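# Seat a round belt in both pulley grooves

## Task

Get the round belt seated in the groove of each of the two pulleys, running straight between them rather than crossed.

## Robot and tools

Robot: two arms, left_arm and right_arm, each with a two-finger parallel gripper. In the scene frame the origin sits at table-top height midway between the nominal arm bases. +z points up, +x points out over the table, and left_arm is on the +y side. These names do not match left and right in camera images. Calibrated bases: left_arm at (-0.031, +0.229, +0.003) m, quat_wxyz (+1.000, 0, 0, -0.007); right_arm at (-0.031, -0.282, +0.001) m, quat_wxyz (+1.000, 0, 0, +0.006). A gripper's fingers point along its own +z and open and close along its own y. end_effector_position is the point between the finger pads, about 1 cm short of the fingertips.

Command rows: every motion command is a row of 14 numbers, all in [-1, 1], covering both arms even when only one moves. The order is dx, dy, dz, rx, ry, rz, opening for left_arm, then the same seven for right_arm. The six pose numbers are an offset, not a pose. They count from that arm's Hand target at the start of the action or move, along the Hand target's own axes. A value of 1.0 equals 0.6 m of travel or 180 degrees of turn. rx, ry, rz form a single rotation vector. Opening is absolute: +1 is fully open (0.094 m) and -1 is closed. Sending all six pose numbers as 0 re-requests the current Hand target. A 0 in the opening slot is a real command (half open), so to keep a gripper unchanged, resend its present opening.

execute_actions(actions, cameras): actions is a list of actions. Each action is a table of up to 15 rows, one per 1/30 s control step. A short table repeats its last row to fill 15 steps. Every row in an action counts from that action's start pose, not from the row before it. Repeating an offset in a later action moves the arm further. An empty actions list returns state plus all camera images. cameras picks images by name: cam_high, cam_low, cam_board, cam_idler, cam_left_wrist, cam_right_wrist, or ["all"]. An unknown name voids the call.

move(target, speed, blend, opening_speed, grip_force, blocking, cameras): drives each gripper in a straight line toward an offset target. target is one 14-number row or a list of up to 15 rows, all measured from the same starting Hand targets. speed is the path's top speed in m/s, 0.002 to 2.9, default 0.25; turning is capped at twice that in rad/s. You can give one value per target. blend is a corner-rounding distance in m for lists; 0 means stop at each point. opening_speed is how fast the opening changes, in units per second on the -1 to +1 scale, at least 0.2. grip_force is the per-pad force limit in N, 10 to 50, per arm or shared; it persists, and lower values close more slowly. blocking=false returns after about 0.5 s while the motion carries on. Paths ignore obstacles and the other arm, and grippers lag their path more at higher speed. Steer around an arm's own base, not close past it, or the shoulder posture may flip. The result adds a move: line with the ending (done, off_target, moving, held, fault) and any limits (paced means the pose was clipped, held means steps were withheld). done means at rest within 10 mm and 2 degrees of the target; it does not mean contact.

wait(seconds, cameras): 0 to 10 s with commands held; a running move continues. stop(cameras): brakes a running move. zoom_image(camera, region): region is [x0, y0, x1, y1] in pixels of that camera's newest image, origin at top left, at most 504 by 504. read_manual(section): licence text only. finished_scene(scene): ends the current scene irreversibly, with scene being the current scene's number. The belt must stay seated once the robot lets go.

Results: poses and velocities are in the scene frame. Hand target is the last commanded pose after clipping, and the next offsets build on it. The gripper often settles short of it; any further command, even all zeros, requests it again. If the gap persists, send the remaining distance as an offset. Reported positions can be off by a few cm, worse at long reach. Sag, tilt, sideways drift, or no motion at all are possible on small moves, so check position and orientation after each one. Each control step clips commanded orientation to within 40 degrees of the measured one. grip_measured shows finger opening on the command scale and reads slightly wide when empty. Tool commands lists current tool commands. Joint torques follow joint order, and joints 1 to 3 wrap at ±28 N m. Joint velocities may say within noise.

Cautions: keep the belt and other parts on the table and avoid dropping or releasing anything while it is moving. Avoid fast impacts and hard pushes, especially into fixed or heavy objects; contact force grows with speed and with how far the target lies beyond the contact. A blocked arm keeps pushing until it is commanded back past the obstacle. Never let the grippers, housings or wrist cameras of the two arms touch or press each other, and never close one gripper on the other's fingers. Avoid straining the wrist camera cables. Motors heat up when holding loads, staying stretched out or straining at an unreachable pose. A MOTOR HOT line appears near 75 °C; at 90 °C the arm folds and stays idle, and at 100 °C it goes limp. Close slowly on anything that can deform. To release, command an opening well above grip_measured.

Each tool is called after "Call:" as name([rows], argument=value, ...), one row to a line, values as JSON.

## Session

Call:
execute_actions(actions=[])

Scene clock: 0.00 s.
left_arm: end_effector_position=(+0.3632, +0.2135, +0.1060) grip_measured=+1.000 end_effector_quat_wxyz=(+0.605, -0.002, +0.797, +0.012) | right_arm: end_effector_position=(+0.3592, -0.3197, +0.0847) grip_measured=+1.000 end_effector_quat_wxyz=(+0.554, +0.079, +0.819, -0.126)
Joint positions: left_arm=[-0.07 1.542 0.339 0.93 -0.103 -0.012 0.094] | right_arm=[0.047 1.571 0.385 0.799 0.352 0.012 0.094]
Joint velocities: within noise
Joint torques (N m): no reading
Motor temperatures (°C): left_arm=[25 29 27 23 24 24 25] | right_arm=[24 28 26 25 26 22 23]
Heat: left arm: 29 °C; right arm: 28 °C.
Hand target: left_arm +0.3655, +0.2134, +0.1122; +0.611, -0.003, +0.791, +0.011 | right_arm +0.3621, -0.3195, +0.0914; +0.562, +0.081, +0.814, -0.124
Tool commands: left_gripper/opening=+1.0 right_gripper/opening=+1.0

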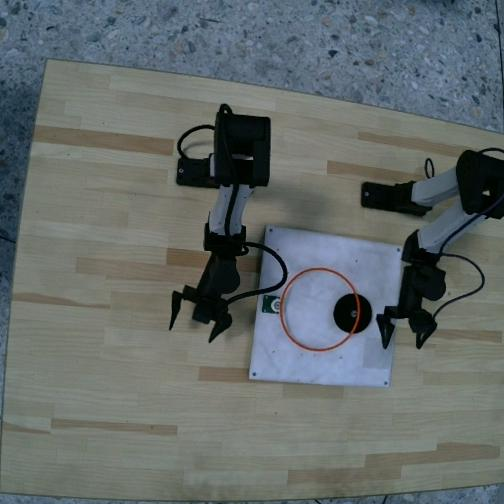

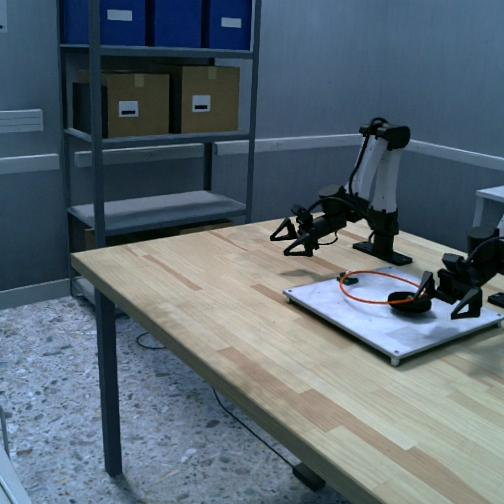

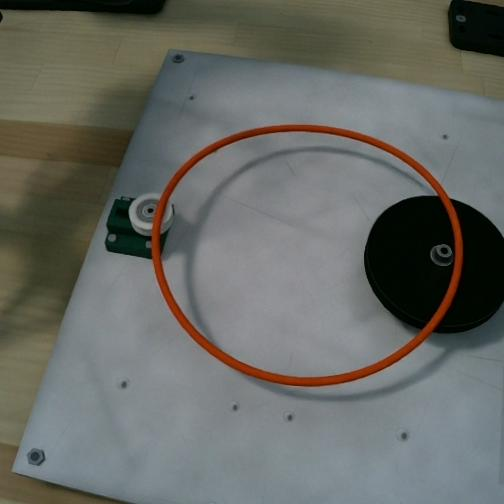

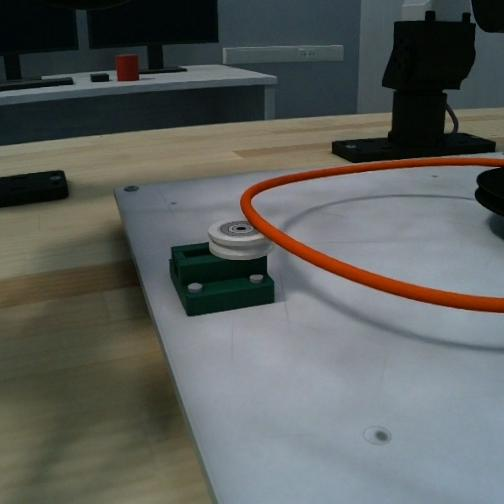

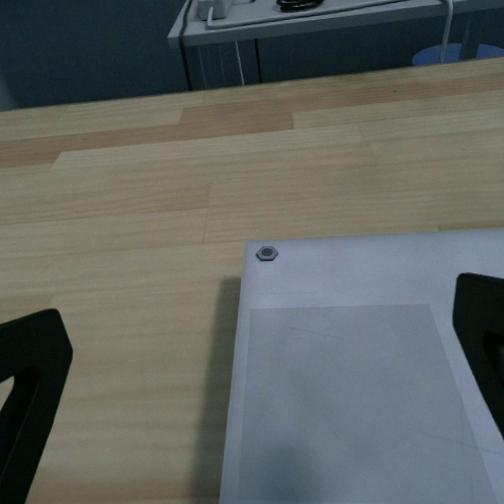

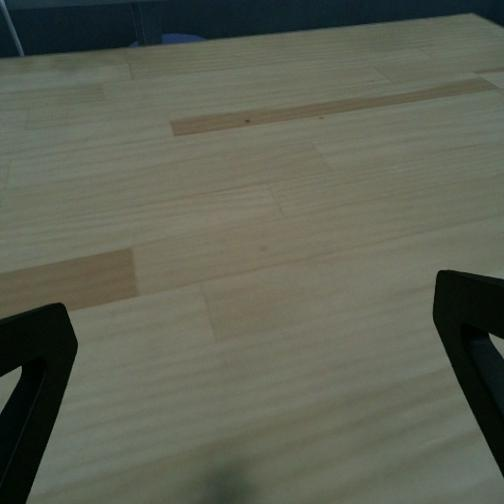

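Call:
zoom_image(camera="cam_high", region=[240, 210, 420, 390])

Call:
zoom_image(camera="cam_board", region=[80, 160, 240, 320])

Call:
zoom_image(camera="cam_low", region=[280, 220, 504, 370])

Call:
zoom_image(camera="cam_idler", region=[150, 180, 330, 330])

Call:
zoom_image(camera="cam_high", region=[150, 90, 504, 360])

Scaled by 2.800 from the camera's 504x504 image, which has a finer 720x720 frame.

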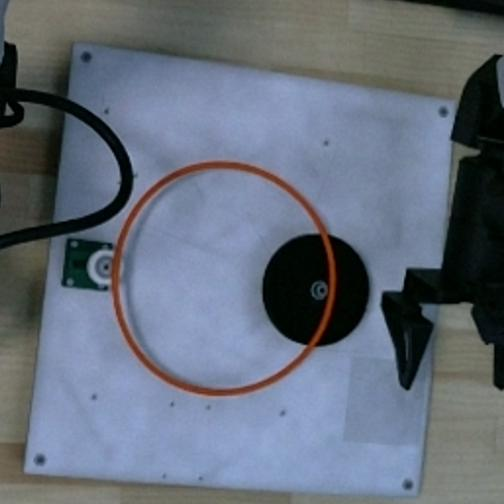

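Scaled by 3.150 from the camera's 504x504 image, which has a finer 720x720 frame.

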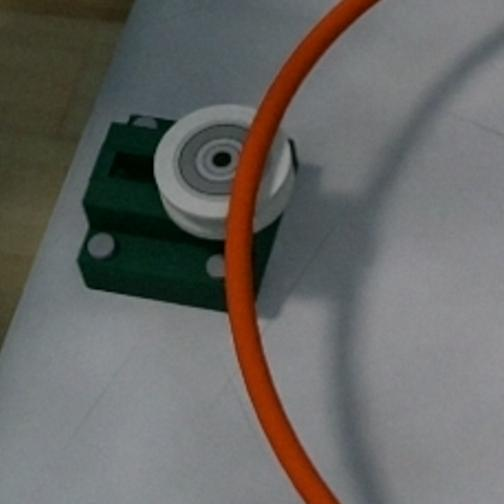

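Scaled by 2.250 from the camera's 504x504 image, which has a finer 720x720 frame.

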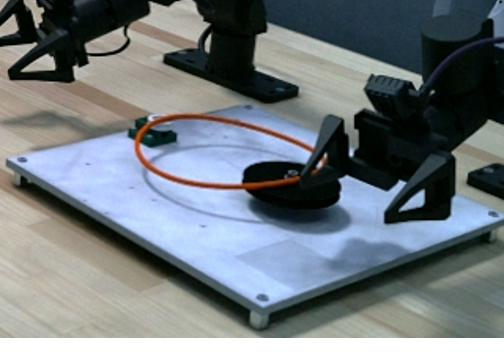

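Scaled by 2.800 from the camera's 504x504 image, which has a finer 720x720 frame.

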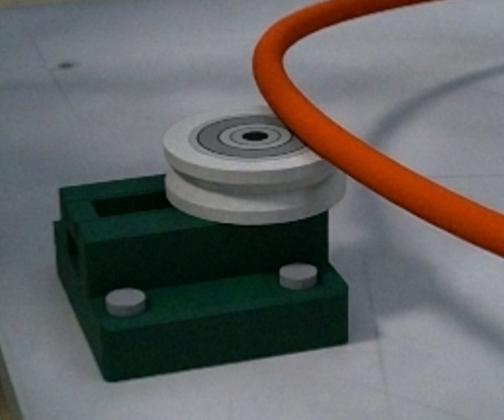

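Scaled by 1.424 from the camera's 504x504 image, which has a finer 720x720 frame.

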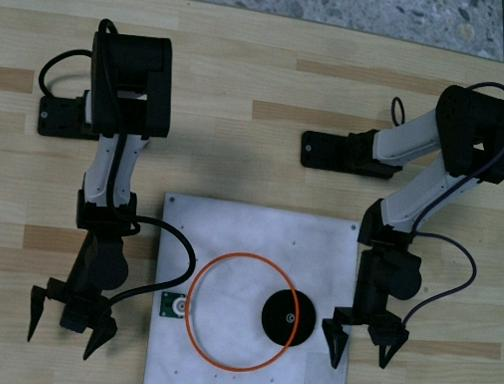

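Call:
move(target=[-0.07,-0.022,-0.114,0,0.389,0,1,-0.0947,0.2646,-0.2149,-0.0857,0.354,-0.051,1], cameras=["all"])

Scene clock: 119.57 s.
left_arm: end_effector_position=(+0.3085, +0.2009, +0.1682) grip_measured=+1.000 end_effector_quat_wxyz=(+0.050, -0.005, +0.999, +0.012) | right_arm: end_effector_position=(+0.3077, -0.1342, +0.1659) grip_measured=+1.000 end_effector_quat_wxyz=(+0.041, -0.002, +0.999, -0.008)
Joint positions: left_arm=[-0.086 1.752 1.668 -1.39 -0.035 -0.109 0.094] | right_arm=[0.424 1.898 1.851 -1.455 0.049 0.43 0.094]
Joint torques (N m): left_arm=[-0.43 -6.05 8.55 0.39 -0.02 -0.23] | right_arm=[0.55 -10.55 8.84 0.44 -0.08 0.01]
Motor temperatures (°C): left_arm=[25 33 32 39 24 24 25] | right_arm=[24 35 30 35 25 22 23]
Heat: left arm: 39 °C; right arm: 35 °C.
Hand target: left_arm +0.3101, +0.1984, +0.1698; +0.047, -0.009, +0.999, +0.008 | right_arm +0.3099, -0.1294, +0.1702; +0.044, +0.000, +0.999, -0.001
Off the commanded pose: left_arm 0.003 m, 1 deg | right_arm 0.007 m, 1 deg.
move: done

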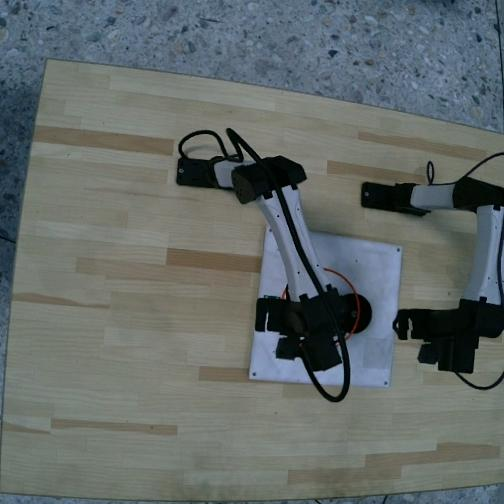

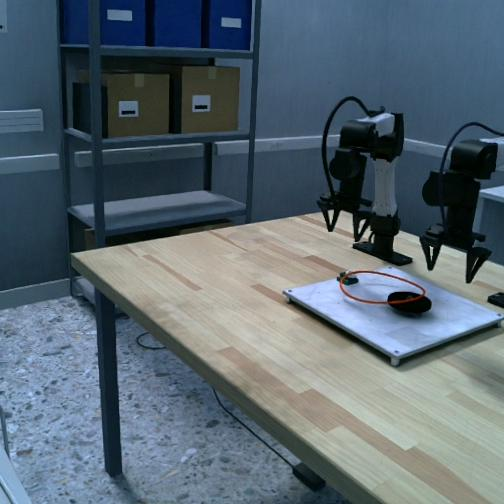

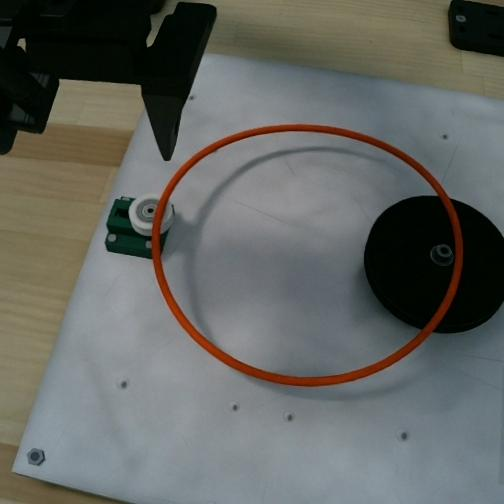

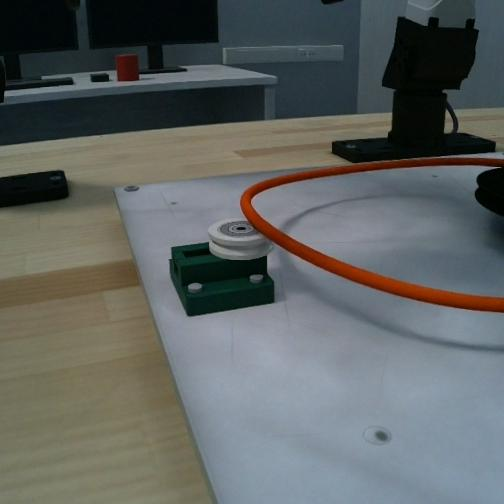

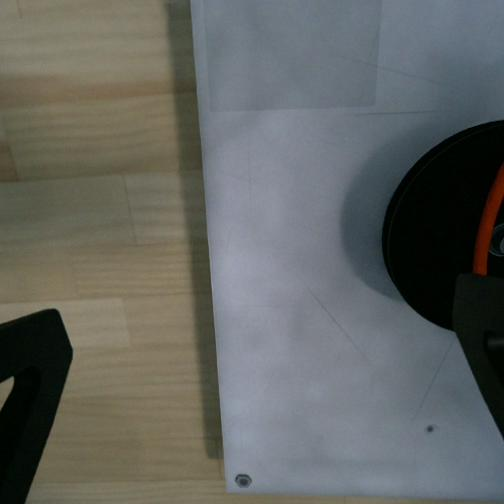

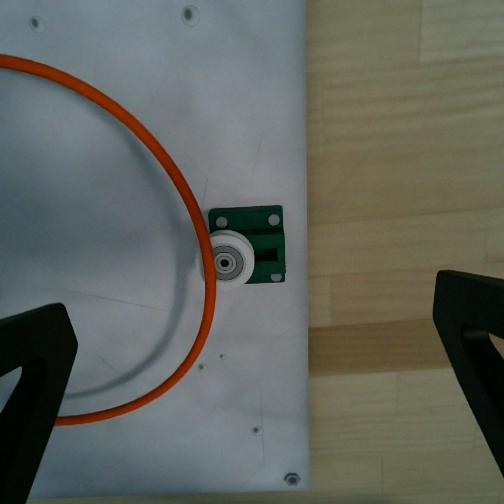

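Call:
move(target=[0.1063,-0.188,0.0573,0,0,0,-0.2,0,0,0,0,0,0,-0.2], cameras=["cam_left_wrist","cam_board","cam_low"])

Scene clock: 169.30 s.
left_arm: end_effector_position=(+0.2477, +0.0846, +0.1197) grip_measured=-0.198 end_effector_quat_wxyz=(+0.023, -0.002, +1.000, +0.013) | right_arm: end_effector_position=(+0.3076, -0.1342, +0.1659) grip_measured=-0.198 end_effector_quat_wxyz=(+0.041, -0.002, +0.999, -0.008)
Joint positions: left_arm=[-0.488 1.705 1.424 -1.263 -0.044 -0.507 0.038] | right_arm=[0.424 1.898 1.851 -1.455 0.049 0.43 0.038]
Joint torques (N m): left_arm=[-0.29 -9.35 5.71 0.55 -0.28 -0.2] | right_arm=[0.69 -10.61 9.02 0.43 -0.06 0.02]
Motor temperatures (°C): left_arm=[25 36 36 31 24 24 25] | right_arm=[24 38 35 30 25 22 23]
Heat: left arm: 36 °C; right arm: 38 °C.
Hand target: left_arm +0.2519, +0.0851, +0.1279; +0.047, -0.009, +0.999, +0.008 | right_arm +0.3100, -0.1294, +0.1702; +0.044, +0.000, +0.999, -0.001
Off the commanded pose: left_arm 0.009 m, 3 deg | right_arm 0.007 m, 1 deg.
move: off_target (left_arm)
Images, in order (width x height): cam_low 504x504, cam_board 504x504, cam_left_wrist 504x504.

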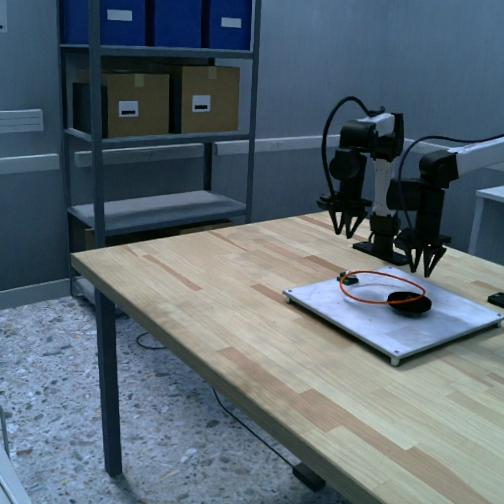

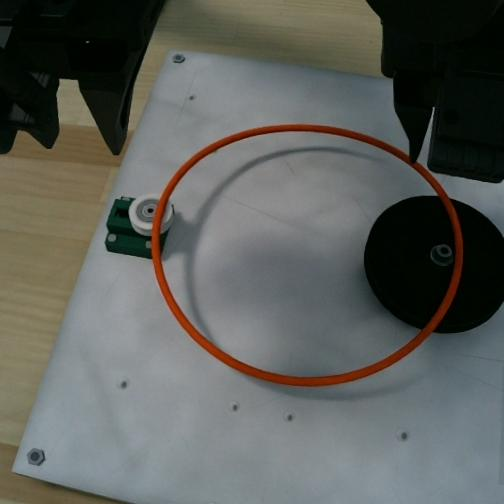

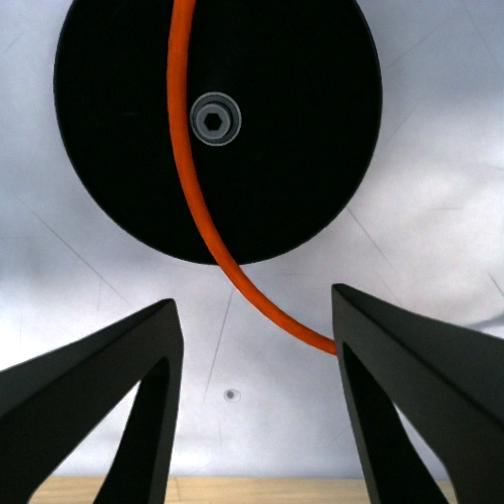

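Call:
move(target=[-0.0167,0.0328,0.0607,0,0,-0.078,-0.57,0,0,0,0,0,0,-0.57], speed=0.15, cameras=["cam_left_wrist","cam_board","cam_low"])

Scene clock: 191.80 s.
left_arm: end_effector_position=(+0.2602, +0.1047, +0.0903) grip_measured=-0.568 end_effector_quat_wxyz=(+0.033, -0.123, +0.992, +0.006) | right_arm: end_effector_position=(+0.3076, -0.1341, +0.1659) grip_measured=-0.568 end_effector_quat_wxyz=(+0.041, -0.002, +0.999, -0.008)
Joint positions: left_arm=[-0.413 1.705 1.306 -1.122 -0.044 -0.672 0.02] | right_arm=[0.424 1.898 1.851 -1.455 0.048 0.43 0.02]
Joint torques (N m): left_arm=[0.13 -7.83 5.7 0.64 -0.25 -0.24] | right_arm=[0.43 -10.73 9.07 0.44 -0.06 0.05]
Heat: left arm: 39 °C; right arm: 38 °C.
Hand target: left_arm +0.2649, +0.1056, +0.0929; +0.047, -0.131, +0.990, +0.002 | right_arm +0.3100, -0.1294, +0.1702; +0.044, +0.000, +0.999, -0.001
Off the commanded pose: left_arm 0.005 m, 2 deg | right_arm 0.007 m, 1 deg.
move: done
Images, in order (width x height): cam_low 504x504, cam_board 504x504, cam_left_wrist 504x504.

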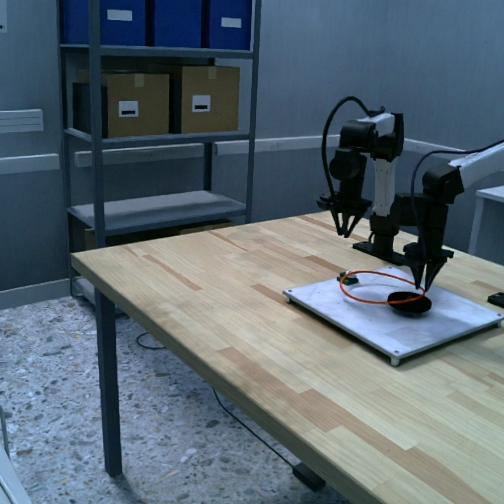

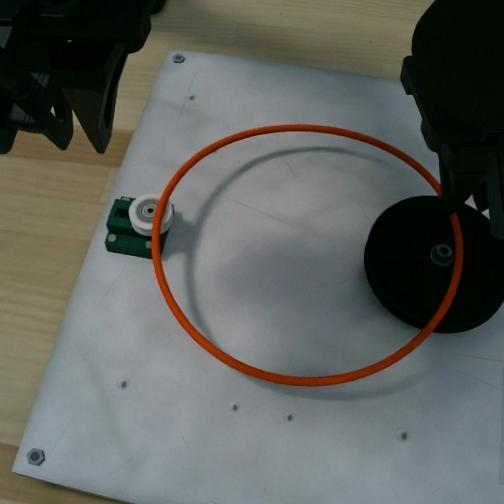

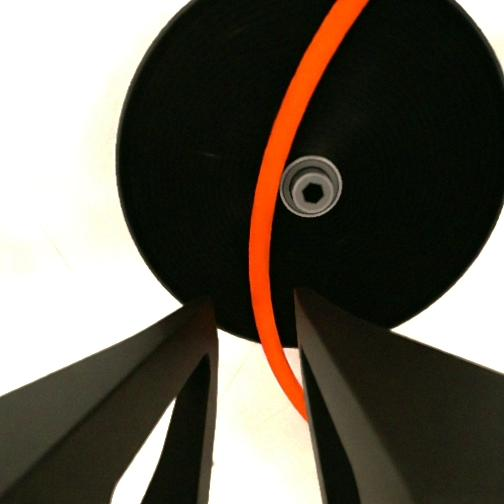

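Call:
move(target=[-0.003,-0.002,0.042,0,0,0,-0.57,0,0,0,0,0,0,-0.57], speed=0.05, cameras=["cam_left_wrist","cam_board","cam_low"])

Call:
zoom_image(camera="cam_low", region=[370, 220, 470, 320])

Scene clock: 202.07 s.
left_arm: end_effector_position=(+0.2647, +0.1036, +0.0725) grip_measured=-0.568 end_effector_quat_wxyz=(+0.043, -0.124, +0.991, +0.000) | right_arm: end_effector_position=(+0.3076, -0.1341, +0.1659) grip_measured=-0.568 end_effector_quat_wxyz=(+0.041, -0.002, +0.999, -0.008)
Joint positions: left_arm=[-0.41 1.714 1.243 -1.026 -0.044 -0.673 0.02] | right_arm=[0.424 1.898 1.851 -1.455 0.048 0.43 0.02]
Joint torques (N m): left_arm=[0.47 -5.87 5.76 0.68 -0.22 -0.15] | right_arm=[0.43 -11.02 9.07 0.43 -0.1 0]
Heat: left arm: 39 °C; right arm: 39 °C.
Hand target: left_arm +0.2693, +0.1053, +0.0681; +0.048, -0.131, +0.990, +0.002 | right_arm +0.3100, -0.1294, +0.1702; +0.044, +0.000, +0.999, -0.001
Off the commanded pose: left_arm 0.007 m, 1 deg | right_arm 0.007 m, 1 deg.
move: done
Images, in order (width x height): cam_low 504x504, cam_board 504x504, cam_left_wrist 504x504.

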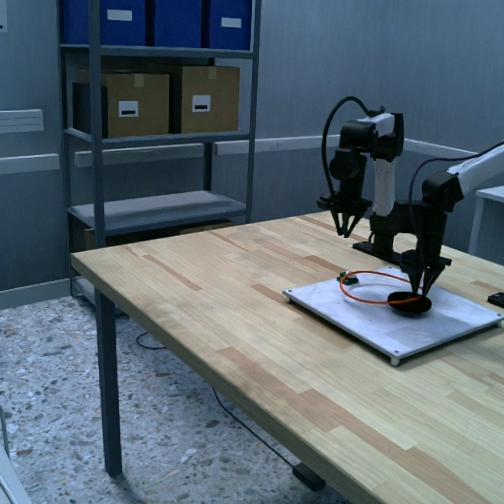

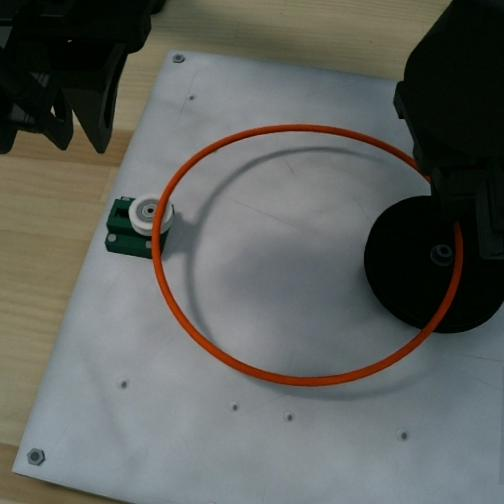

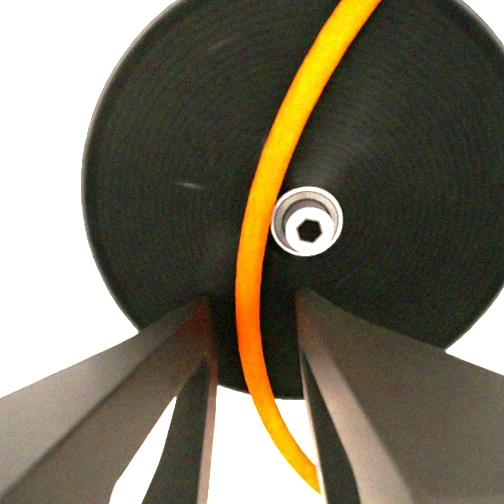

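Scaled by 5.040 from the camera's 504x504 image, which has a finer 720x720 frame.

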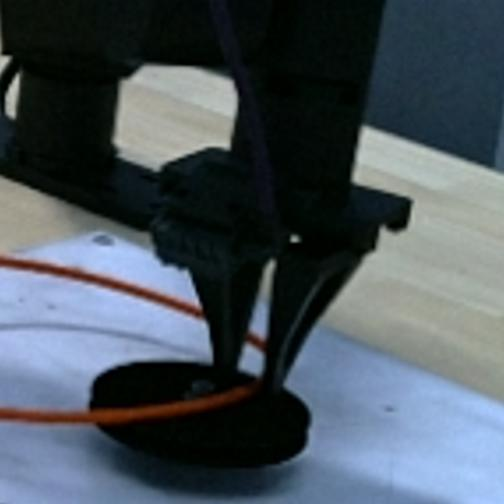

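Call:
move(target=[0,-0.002,-0.009,0,0,0,-0.57,0,0,0,0,0,0,-0.57], speed=0.05)

Call:
move(target=[0,0,0,0,0,0,-1,0,0,0,0,0,0,-0.57], grip_force=[25, 25], opening_speed=0.3, cameras=["cam_left_wrist"])

Scene clock: 215.63 s.
left_arm: end_effector_position=(+0.2648, +0.1036, +0.0725) grip_measured=-0.568 end_effector_quat_wxyz=(+0.043, -0.124, +0.991, -0.001) | right_arm: end_effector_position=(+0.3076, -0.1341, +0.1659) grip_measured=-0.568 end_effector_quat_wxyz=(+0.041, -0.002, +0.999, -0.008)
Joint positions: left_arm=[-0.41 1.714 1.243 -1.026 -0.044 -0.673 0.02] | right_arm=[0.424 1.898 1.851 -1.455 0.048 0.43 0.02]
Joint torques (N m): left_arm=[0.03 -6.19 7.5 0.46 -0.21 -0.23] | right_arm=[0.36 -10.84 8.8 0.49 -0.06 -0.03]
Heat: left arm: 39 °C; right arm: 39 °C.
Hand target: left_arm +0.2691, +0.1040, +0.0734; +0.048, -0.131, +0.990, +0.002 | right_arm +0.3100, -0.1294, +0.1702; +0.044, +0.000, +0.999, -0.001
Off the commanded pose: left_arm 0.004 m, 1 deg | right_arm 0.007 m, 1 deg.
move: done

Scene clock: 217.27 s.
left_arm: end_effector_position=(+0.2648, +0.1036, +0.0725) grip_measured=-0.890 end_effector_quat_wxyz=(+0.043, -0.124, +0.991, -0.001) | right_arm: end_effector_position=(+0.3076, -0.1341, +0.1659) grip_measured=-0.568 end_effector_quat_wxyz=(+0.041, -0.002, +0.999, -0.008)
Joint positions: left_arm=[-0.41 1.714 1.243 -1.026 -0.044 -0.673 0.005] | right_arm=[0.424 1.898 1.851 -1.455 0.048 0.43 0.02]
Joint torques (N m): left_arm=[0.03 -6.17 7.42 0.48 -0.24 -0.2] | right_arm=[0.53 -10.73 8.8 0.46 -0.07 0.03]
Heat: left arm: 39 °C; right arm: 39 °C.
Hand target: left_arm +0.2691, +0.1040, +0.0734; +0.048, -0.131, +0.990, +0.002 | right_arm +0.3100, -0.1294, +0.1702; +0.044, +0.000, +0.999, -0.001
Off the commanded pose: left_arm 0.004 m, 1 deg | right_arm 0.007 m, 1 deg.
grip_force (N): 25, 25
move: done
Images, in order (width x height): cam_left_wrist 504x504.

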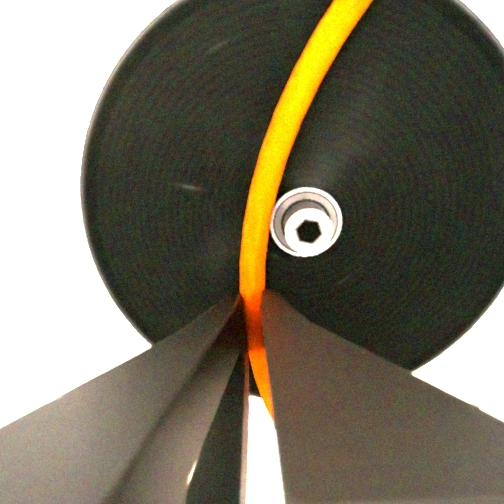

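Call:
move(target=[0,0,0,0,0,0,-1,0.062,0.036,0.1217,0,0,0,-0.57], speed=0.15, cameras=["cam_right_wrist","cam_idler","cam_board"])

Scene clock: 243.90 s.
left_arm: end_effector_position=(+0.2648, +0.1036, +0.0725) grip_measured=-0.890 end_effector_quat_wxyz=(+0.043, -0.124, +0.991, -0.001) | right_arm: end_effector_position=(+0.2781, -0.1109, +0.0850) grip_measured=-0.568 end_effector_quat_wxyz=(+0.026, -0.003, +1.000, -0.013)
Joint positions: left_arm=[-0.41 1.714 1.243 -1.026 -0.044 -0.673 0.005] | right_arm=[0.519 1.861 1.482 -1.159 0.048 0.524 0.02]
Joint torques (N m): left_arm=[0.03 -6.13 7.49 0.48 -0.22 -0.22] | right_arm=[0.73 -14.94 5.22 0.64 0.04 0]
Heat: left arm: 39 °C; right arm: 40 °C.
Hand target: left_arm +0.2691, +0.1040, +0.0734; +0.048, -0.131, +0.990, +0.002 | right_arm +0.2792, -0.1080, +0.0940; +0.044, +0.000, +0.999, -0.001
Off the commanded pose: left_arm 0.004 m, 1 deg | right_arm 0.010 m, 2 deg.
grip_force (N): 25, 25
move: done
Images, in order (width x height): cam_board 504x504, cam_idler 504x504, cam_right_wrist 504x504.

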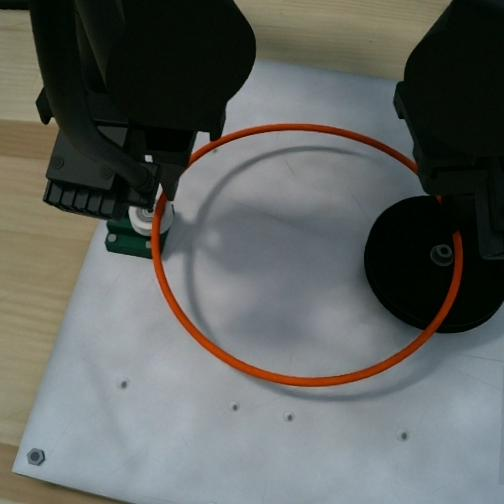

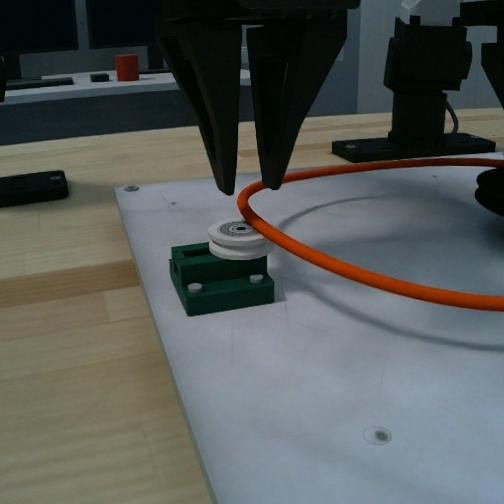

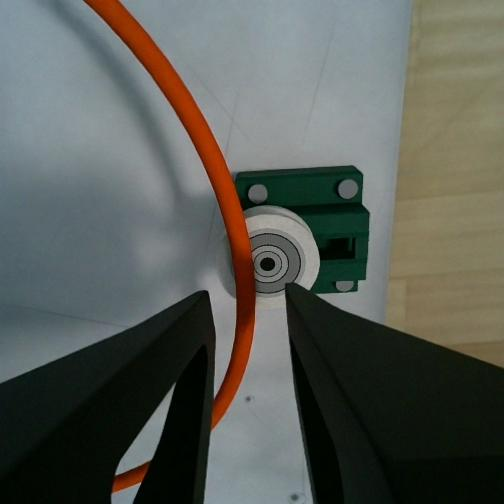

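Call:
move(target=[0,0,0,0,0,0,-1,-0.0065,0.0033,0.0215,0,0,0,-0.57], speed=0.04, cameras=["cam_right_wrist","cam_idler"])

Call:
zoom_image(camera="cam_idler", region=[150, 130, 330, 310])

Scene clock: 255.43 s.
left_arm: end_effector_position=(+0.2648, +0.1036, +0.0725) grip_measured=-0.890 end_effector_quat_wxyz=(+0.043, -0.124, +0.991, -0.001) | right_arm: end_effector_position=(+0.2832, -0.1079, +0.0812) grip_measured=-0.568 end_effector_quat_wxyz=(+0.037, -0.002, +0.999, -0.006)
Joint positions: left_arm=[-0.41 1.714 1.243 -1.026 -0.044 -0.673 0.005] | right_arm=[0.519 1.861 1.465 -1.117 0.048 0.524 0.02]
Joint torques (N m): left_arm=[0.05 -6.16 7.53 0.48 -0.24 -0.22] | right_arm=[0.32 -12.12 5.23 0.69 0.05 0.06]
Motor temperatures (°C): left_arm=[25 39 37 29 24 24 26] | right_arm=[24 44 35 29 25 22 23]
Heat: left arm: 39 °C; right arm: 44 °C.
Hand target: left_arm +0.2691, +0.1040, +0.0734; +0.048, -0.131, +0.990, +0.002 | right_arm +0.2843, -0.1061, +0.0816; +0.044, +0.000, +0.999, -0.001
Off the commanded pose: left_arm 0.004 m, 1 deg | right_arm 0.002 m, 1 deg.
grip_force (N): 25, 25
move: done
Images, in order (width x height): cam_idler 504x504, cam_right_wrist 504x504.

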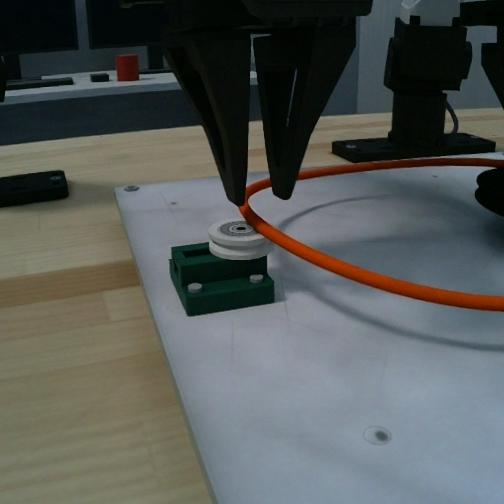

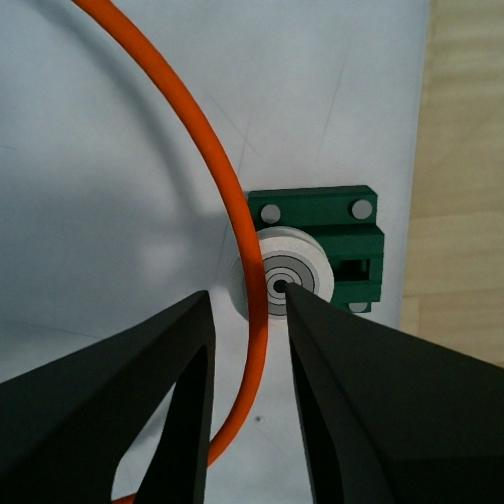

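Scaled by 2.800 from the camera's 504x504 image, which has a finer 720x720 frame.

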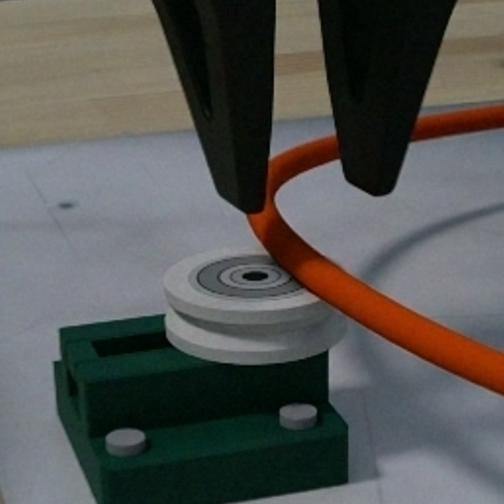

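Call:
move(target=[0,0,0,0,0,0,-1,-0.001,0.0,0.0165,0,0,0,-0.57], speed=0.04, cameras=["cam_right_wrist","cam_idler"])

Call:
zoom_image(camera="cam_idler", region=[150, 130, 330, 310])

Scene clock: 265.80 s.
left_arm: end_effector_position=(+0.2648, +0.1036, +0.0725) grip_measured=-0.890 end_effector_quat_wxyz=(+0.043, -0.124, +0.991, -0.001) | right_arm: end_effector_position=(+0.2845, -0.1071, +0.0750) grip_measured=-0.568 end_effector_quat_wxyz=(+0.042, -0.002, +0.999, -0.004)
Joint positions: left_arm=[-0.41 1.714 1.243 -1.026 -0.044 -0.673 0.005] | right_arm=[0.519 1.861 1.44 -1.08 0.048 0.524 0.02]
Joint torques (N m): left_arm=[0.02 -6.13 7.5 0.47 -0.23 -0.21] | right_arm=[0.29 -11.22 5.19 0.66 0.09 0.03]
Heat: left arm: 39 °C; right arm: 44 °C.
Hand target: left_arm +0.2691, +0.1040, +0.0734; +0.048, -0.131, +0.990, +0.002 | right_arm +0.2857, -0.1061, +0.0717; +0.044, +0.000, +0.999, -0.001
Off the commanded pose: left_arm 0.004 m, 1 deg | right_arm 0.004 m, 0 deg.
grip_force (N): 25, 25
move: done
Images, in order (width x height): cam_idler 504x504, cam_right_wrist 504x504.

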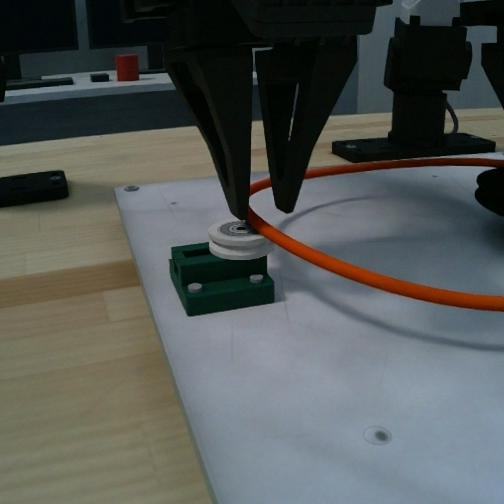

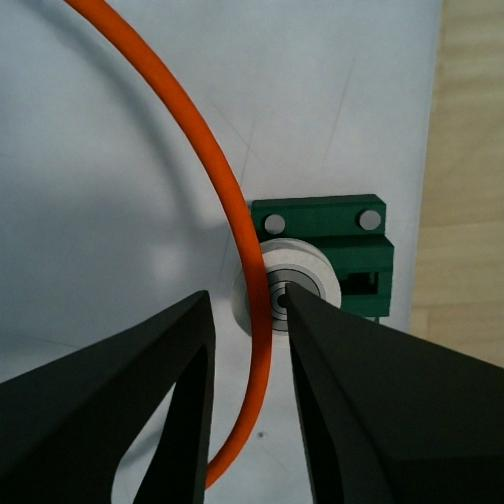

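Scaled by 2.800 from the camera's 504x504 image, which has a finer 720x720 frame.

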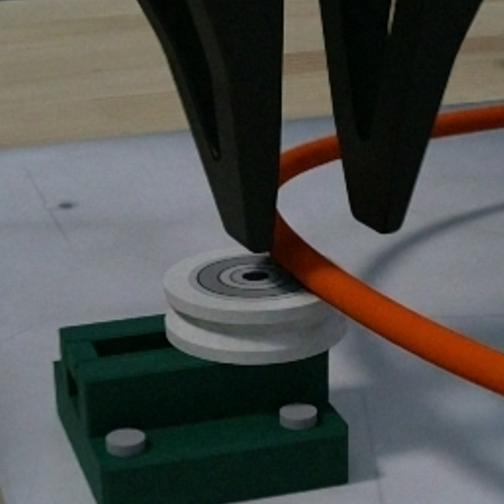

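Call:
move(target=[0,0,0,0,0,0,-1,0,0.001,-0.003,0,0,0,-1], opening_speed=0.3, cameras=["cam_right_wrist","cam_idler"])

Call:
zoom_image(camera="cam_idler", region=[150, 130, 330, 310])

Scene clock: 273.27 s.
left_arm: end_effector_position=(+0.2648, +0.1036, +0.0725) grip_measured=-0.890 end_effector_quat_wxyz=(+0.043, -0.124, +0.991, -0.001) | right_arm: end_effector_position=(+0.2846, -0.1070, +0.0750) grip_measured=-0.985 end_effector_quat_wxyz=(+0.042, -0.002, +0.999, -0.003)
Joint positions: left_arm=[-0.41 1.714 1.243 -1.026 -0.044 -0.673 0.005] | right_arm=[0.519 1.861 1.44 -1.08 0.048 0.524 0.001]
Joint torques (N m): left_arm=[0.02 -6.09 7.54 0.5 -0.23 -0.2] | right_arm=[0.47 -11.14 5.78 0.64 0 0.01]
Heat: left arm: 39 °C; right arm: 44 °C.
Hand target: left_arm +0.2691, +0.1040, +0.0734; +0.048, -0.131, +0.990, +0.002 | right_arm +0.2856, -0.1055, +0.0735; +0.044, +0.000, +0.999, -0.001
Off the commanded pose: left_arm 0.004 m, 1 deg | right_arm 0.002 m, 0 deg.
grip_force (N): 25, 25
move: done
Images, in order (width x height): cam_idler 504x504, cam_right_wrist 504x504.

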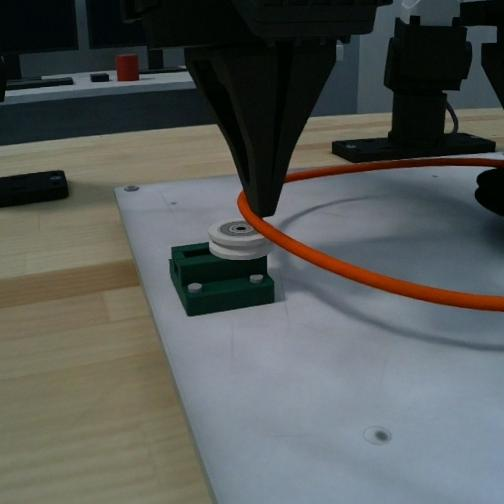

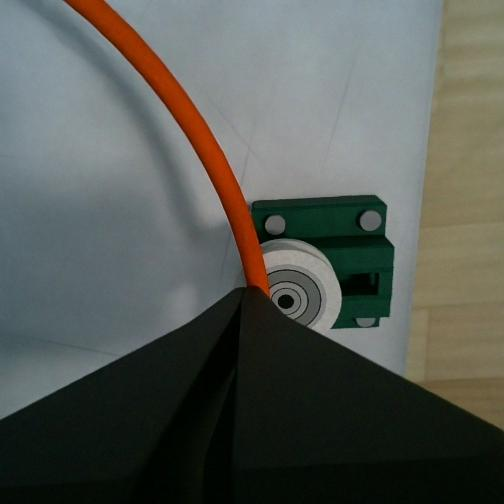

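Scaled by 2.800 from the camera's 504x504 image, which has a finer 720x720 frame.

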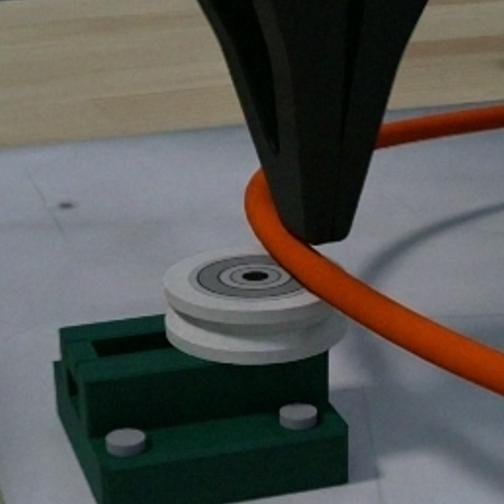

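Call:
move([
  [0,0,0,0,0,0,-1,0,0,-0.01,0,0,0,-0.55],
  [0,0,0,0,0,0,-1,0,-0.0075,-0.01,0,0,0,-0.55],
  [0,0,0,0,0,0,-1,0,-0.0075,0.008,0,0,0,-0.55],
], speed=0.04, cameras=["cam_right_wrist","cam_idler"])

Call:
zoom_image(camera="cam_idler", region=[150, 130, 330, 310])

Scene clock: 283.23 s.
left_arm: end_effector_position=(+0.2648, +0.1036, +0.0725) grip_measured=-0.890 end_effector_quat_wxyz=(+0.043, -0.124, +0.991, -0.001) | right_arm: end_effector_position=(+0.2832, -0.1088, +0.0704) grip_measured=-0.552 end_effector_quat_wxyz=(+0.040, -0.001, +0.999, -0.005)
Joint positions: left_arm=[-0.41 1.714 1.243 -1.026 -0.044 -0.673 0.005] | right_arm=[0.517 1.861 1.421 -1.067 0.048 0.524 0.021]
Joint torques (N m): left_arm=[-0.03 -6.09 7.43 0.48 -0.24 -0.22] | right_arm=[-0.62 -11.47 5.34 0.68 -0.02 -0.08]
Heat: left arm: 39 °C; right arm: 44 °C.
Hand target: left_arm +0.2691, +0.1040, +0.0734; +0.048, -0.131, +0.990, +0.002 | right_arm +0.2860, -0.1099, +0.0688; +0.044, +0.000, +0.999, -0.001
Off the commanded pose: left_arm 0.004 m, 1 deg | right_arm 0.003 m, 1 deg.
grip_force (N): 25, 25
move: done
Images, in order (width x height): cam_idler 504x504, cam_right_wrist 504x504.

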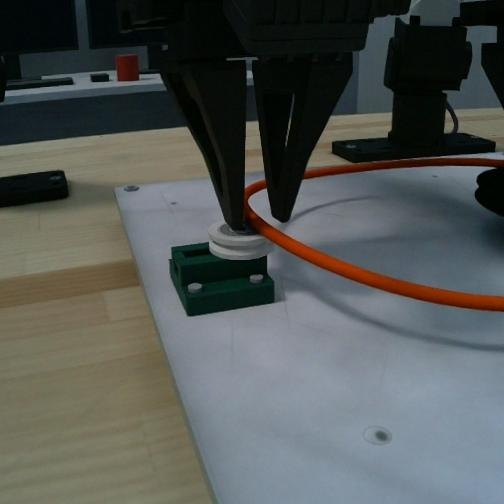

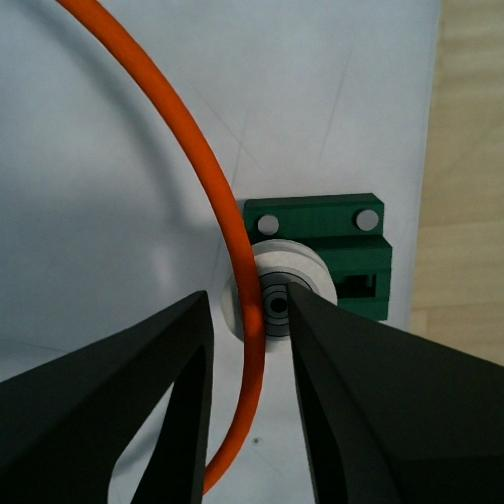

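Scaled by 2.800 from the camera's 504x504 image, which has a finer 720x720 frame.

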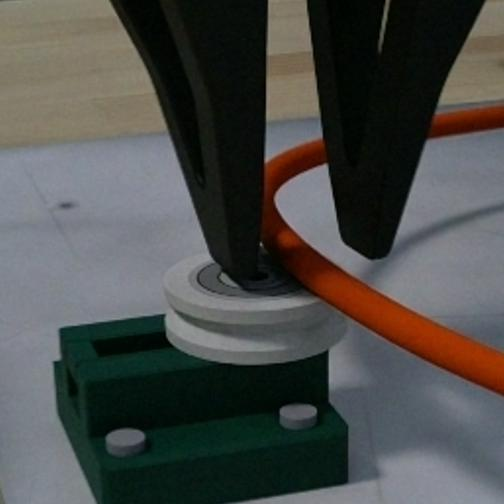

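Call:
move(target=[0,0,0,0,0,0,-1,0,0,-0.003,0,0,0,-1], opening_speed=0.3, cameras=["cam_right_wrist","cam_idler"])

Call:
zoom_image(camera="cam_idler", region=[150, 130, 330, 310])

Scene clock: 293.87 s.
left_arm: end_effector_position=(+0.2648, +0.1036, +0.0725) grip_measured=-0.890 end_effector_quat_wxyz=(+0.043, -0.124, +0.991, -0.001) | right_arm: end_effector_position=(+0.2833, -0.1088, +0.0704) grip_measured=-0.885 end_effector_quat_wxyz=(+0.040, -0.001, +0.999, -0.005)
Joint positions: left_arm=[-0.41 1.714 1.243 -1.026 -0.044 -0.673 0.005] | right_arm=[0.517 1.861 1.421 -1.066 0.048 0.524 0.005]
Joint torques (N m): left_arm=[0.01 -6.09 7.45 0.49 -0.25 -0.22] | right_arm=[-0.43 -11.55 5.75 0.66 -0.04 -0.1]
Heat: left arm: 39 °C; right arm: 44 °C.
Hand target: left_arm +0.2691, +0.1040, +0.0734; +0.048, -0.131, +0.990, +0.002 | right_arm +0.2858, -0.1099, +0.0705; +0.044, +0.000, +0.999, -0.001
Off the commanded pose: left_arm 0.004 m, 1 deg | right_arm 0.003 m, 1 deg.
grip_force (N): 25, 25
move: done
Images, in order (width x height): cam_idler 504x504, cam_right_wrist 504x504.

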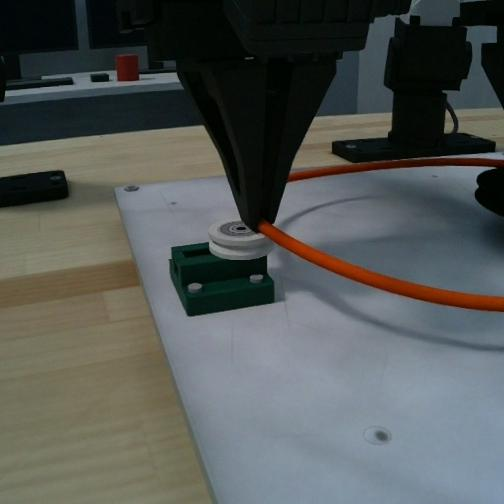

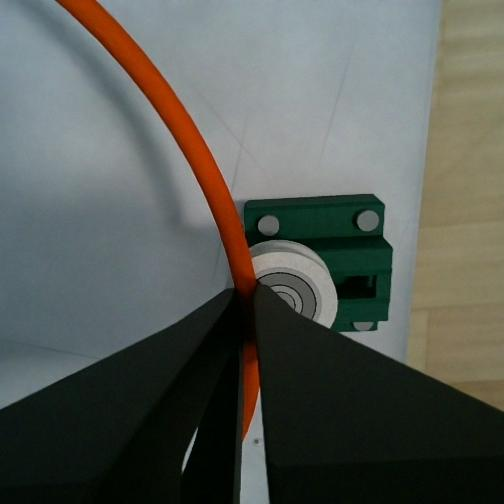

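Scaled by 2.800 from the camera's 504x504 image, which has a finer 720x720 frame.

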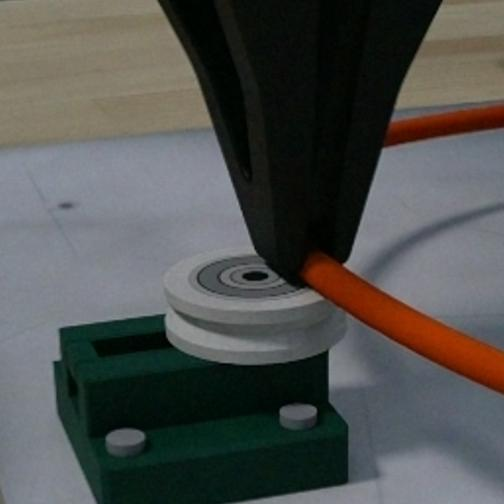

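Call:
move([
  [-0.0035,0,-0.0365,0,0,0,-1,-0.0032,0,-0.0365,0,0,0,-1],
  [-0.0557,0.0857,-0.0322,0,0,0.078,-1,-0.0032,0.0967,-0.0365,0,0,0,-1],
], speed=0.08, cameras=["all"])

Scene clock: 322.13 s.
left_arm: end_effector_position=(+0.2838, +0.1624, +0.0874) grip_measured=-0.890 end_effector_quat_wxyz=(+0.036, -0.012, +0.999, +0.014) | right_arm: end_effector_position=(+0.2819, -0.0558, +0.0879) grip_measured=-0.885 end_effector_quat_wxyz=(+0.038, -0.002, +0.999, -0.002)
Joint positions: left_arm=[-0.218 1.714 1.304 -1.097 -0.044 -0.256 0.005] | right_arm=[0.637 1.962 1.628 -1.179 0.048 0.644 0.005]
Joint torques (N m): left_arm=[0.24 -8.31 7.15 0.44 -0.05 0.02] | right_arm=[0.47 -11.52 9.24 0.45 0.06 0.03]
Heat: left arm: 40 °C; right arm: 45 °C.
Hand target: left_arm +0.2861, +0.1620, +0.0954; +0.047, -0.009, +0.999, +0.008 | right_arm +0.2859, -0.0519, +0.0925; +0.044, +0.000, +0.999, -0.001
Off the commanded pose: left_arm 0.008 m, 1 deg | right_arm 0.007 m, 1 deg.
grip_force (N): 25, 25
move: done

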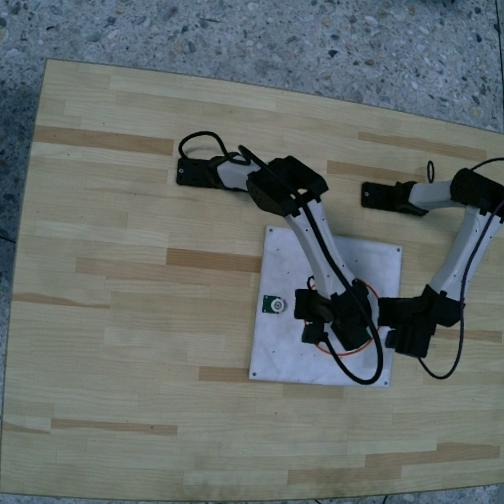

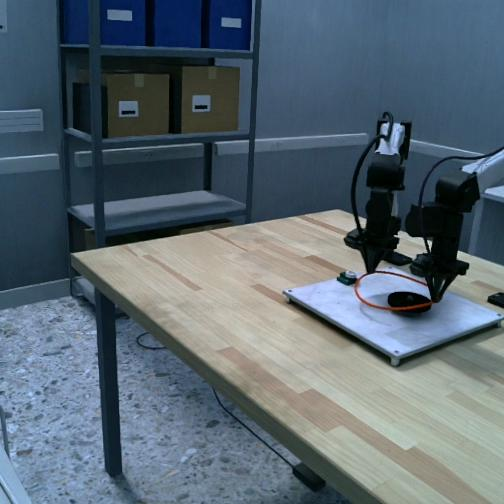

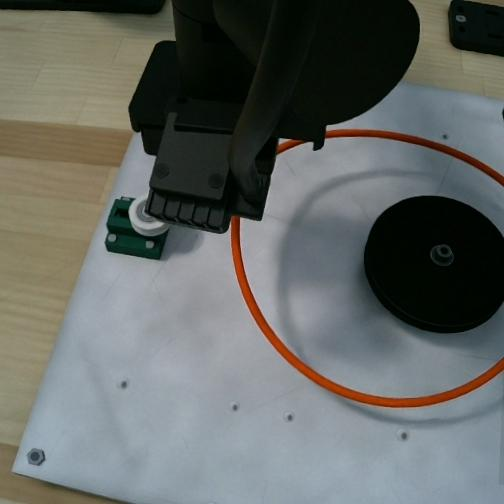

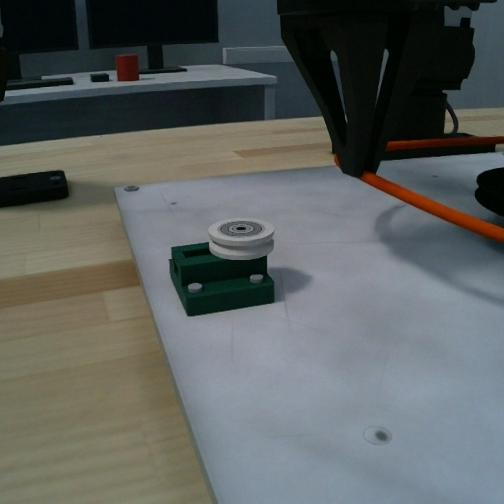

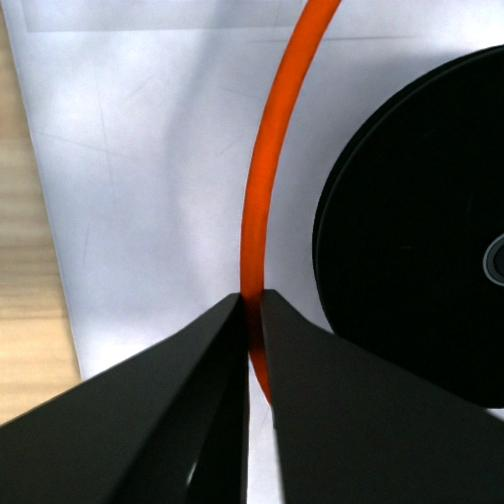

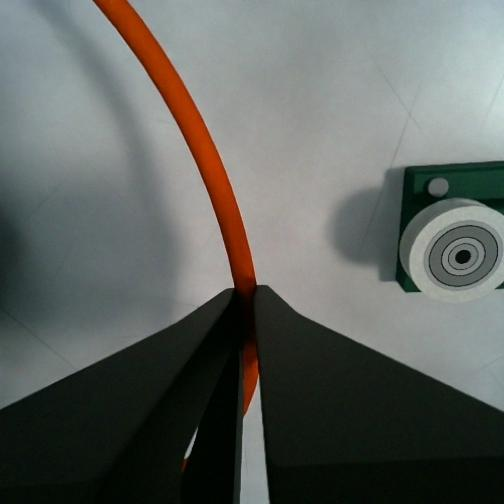

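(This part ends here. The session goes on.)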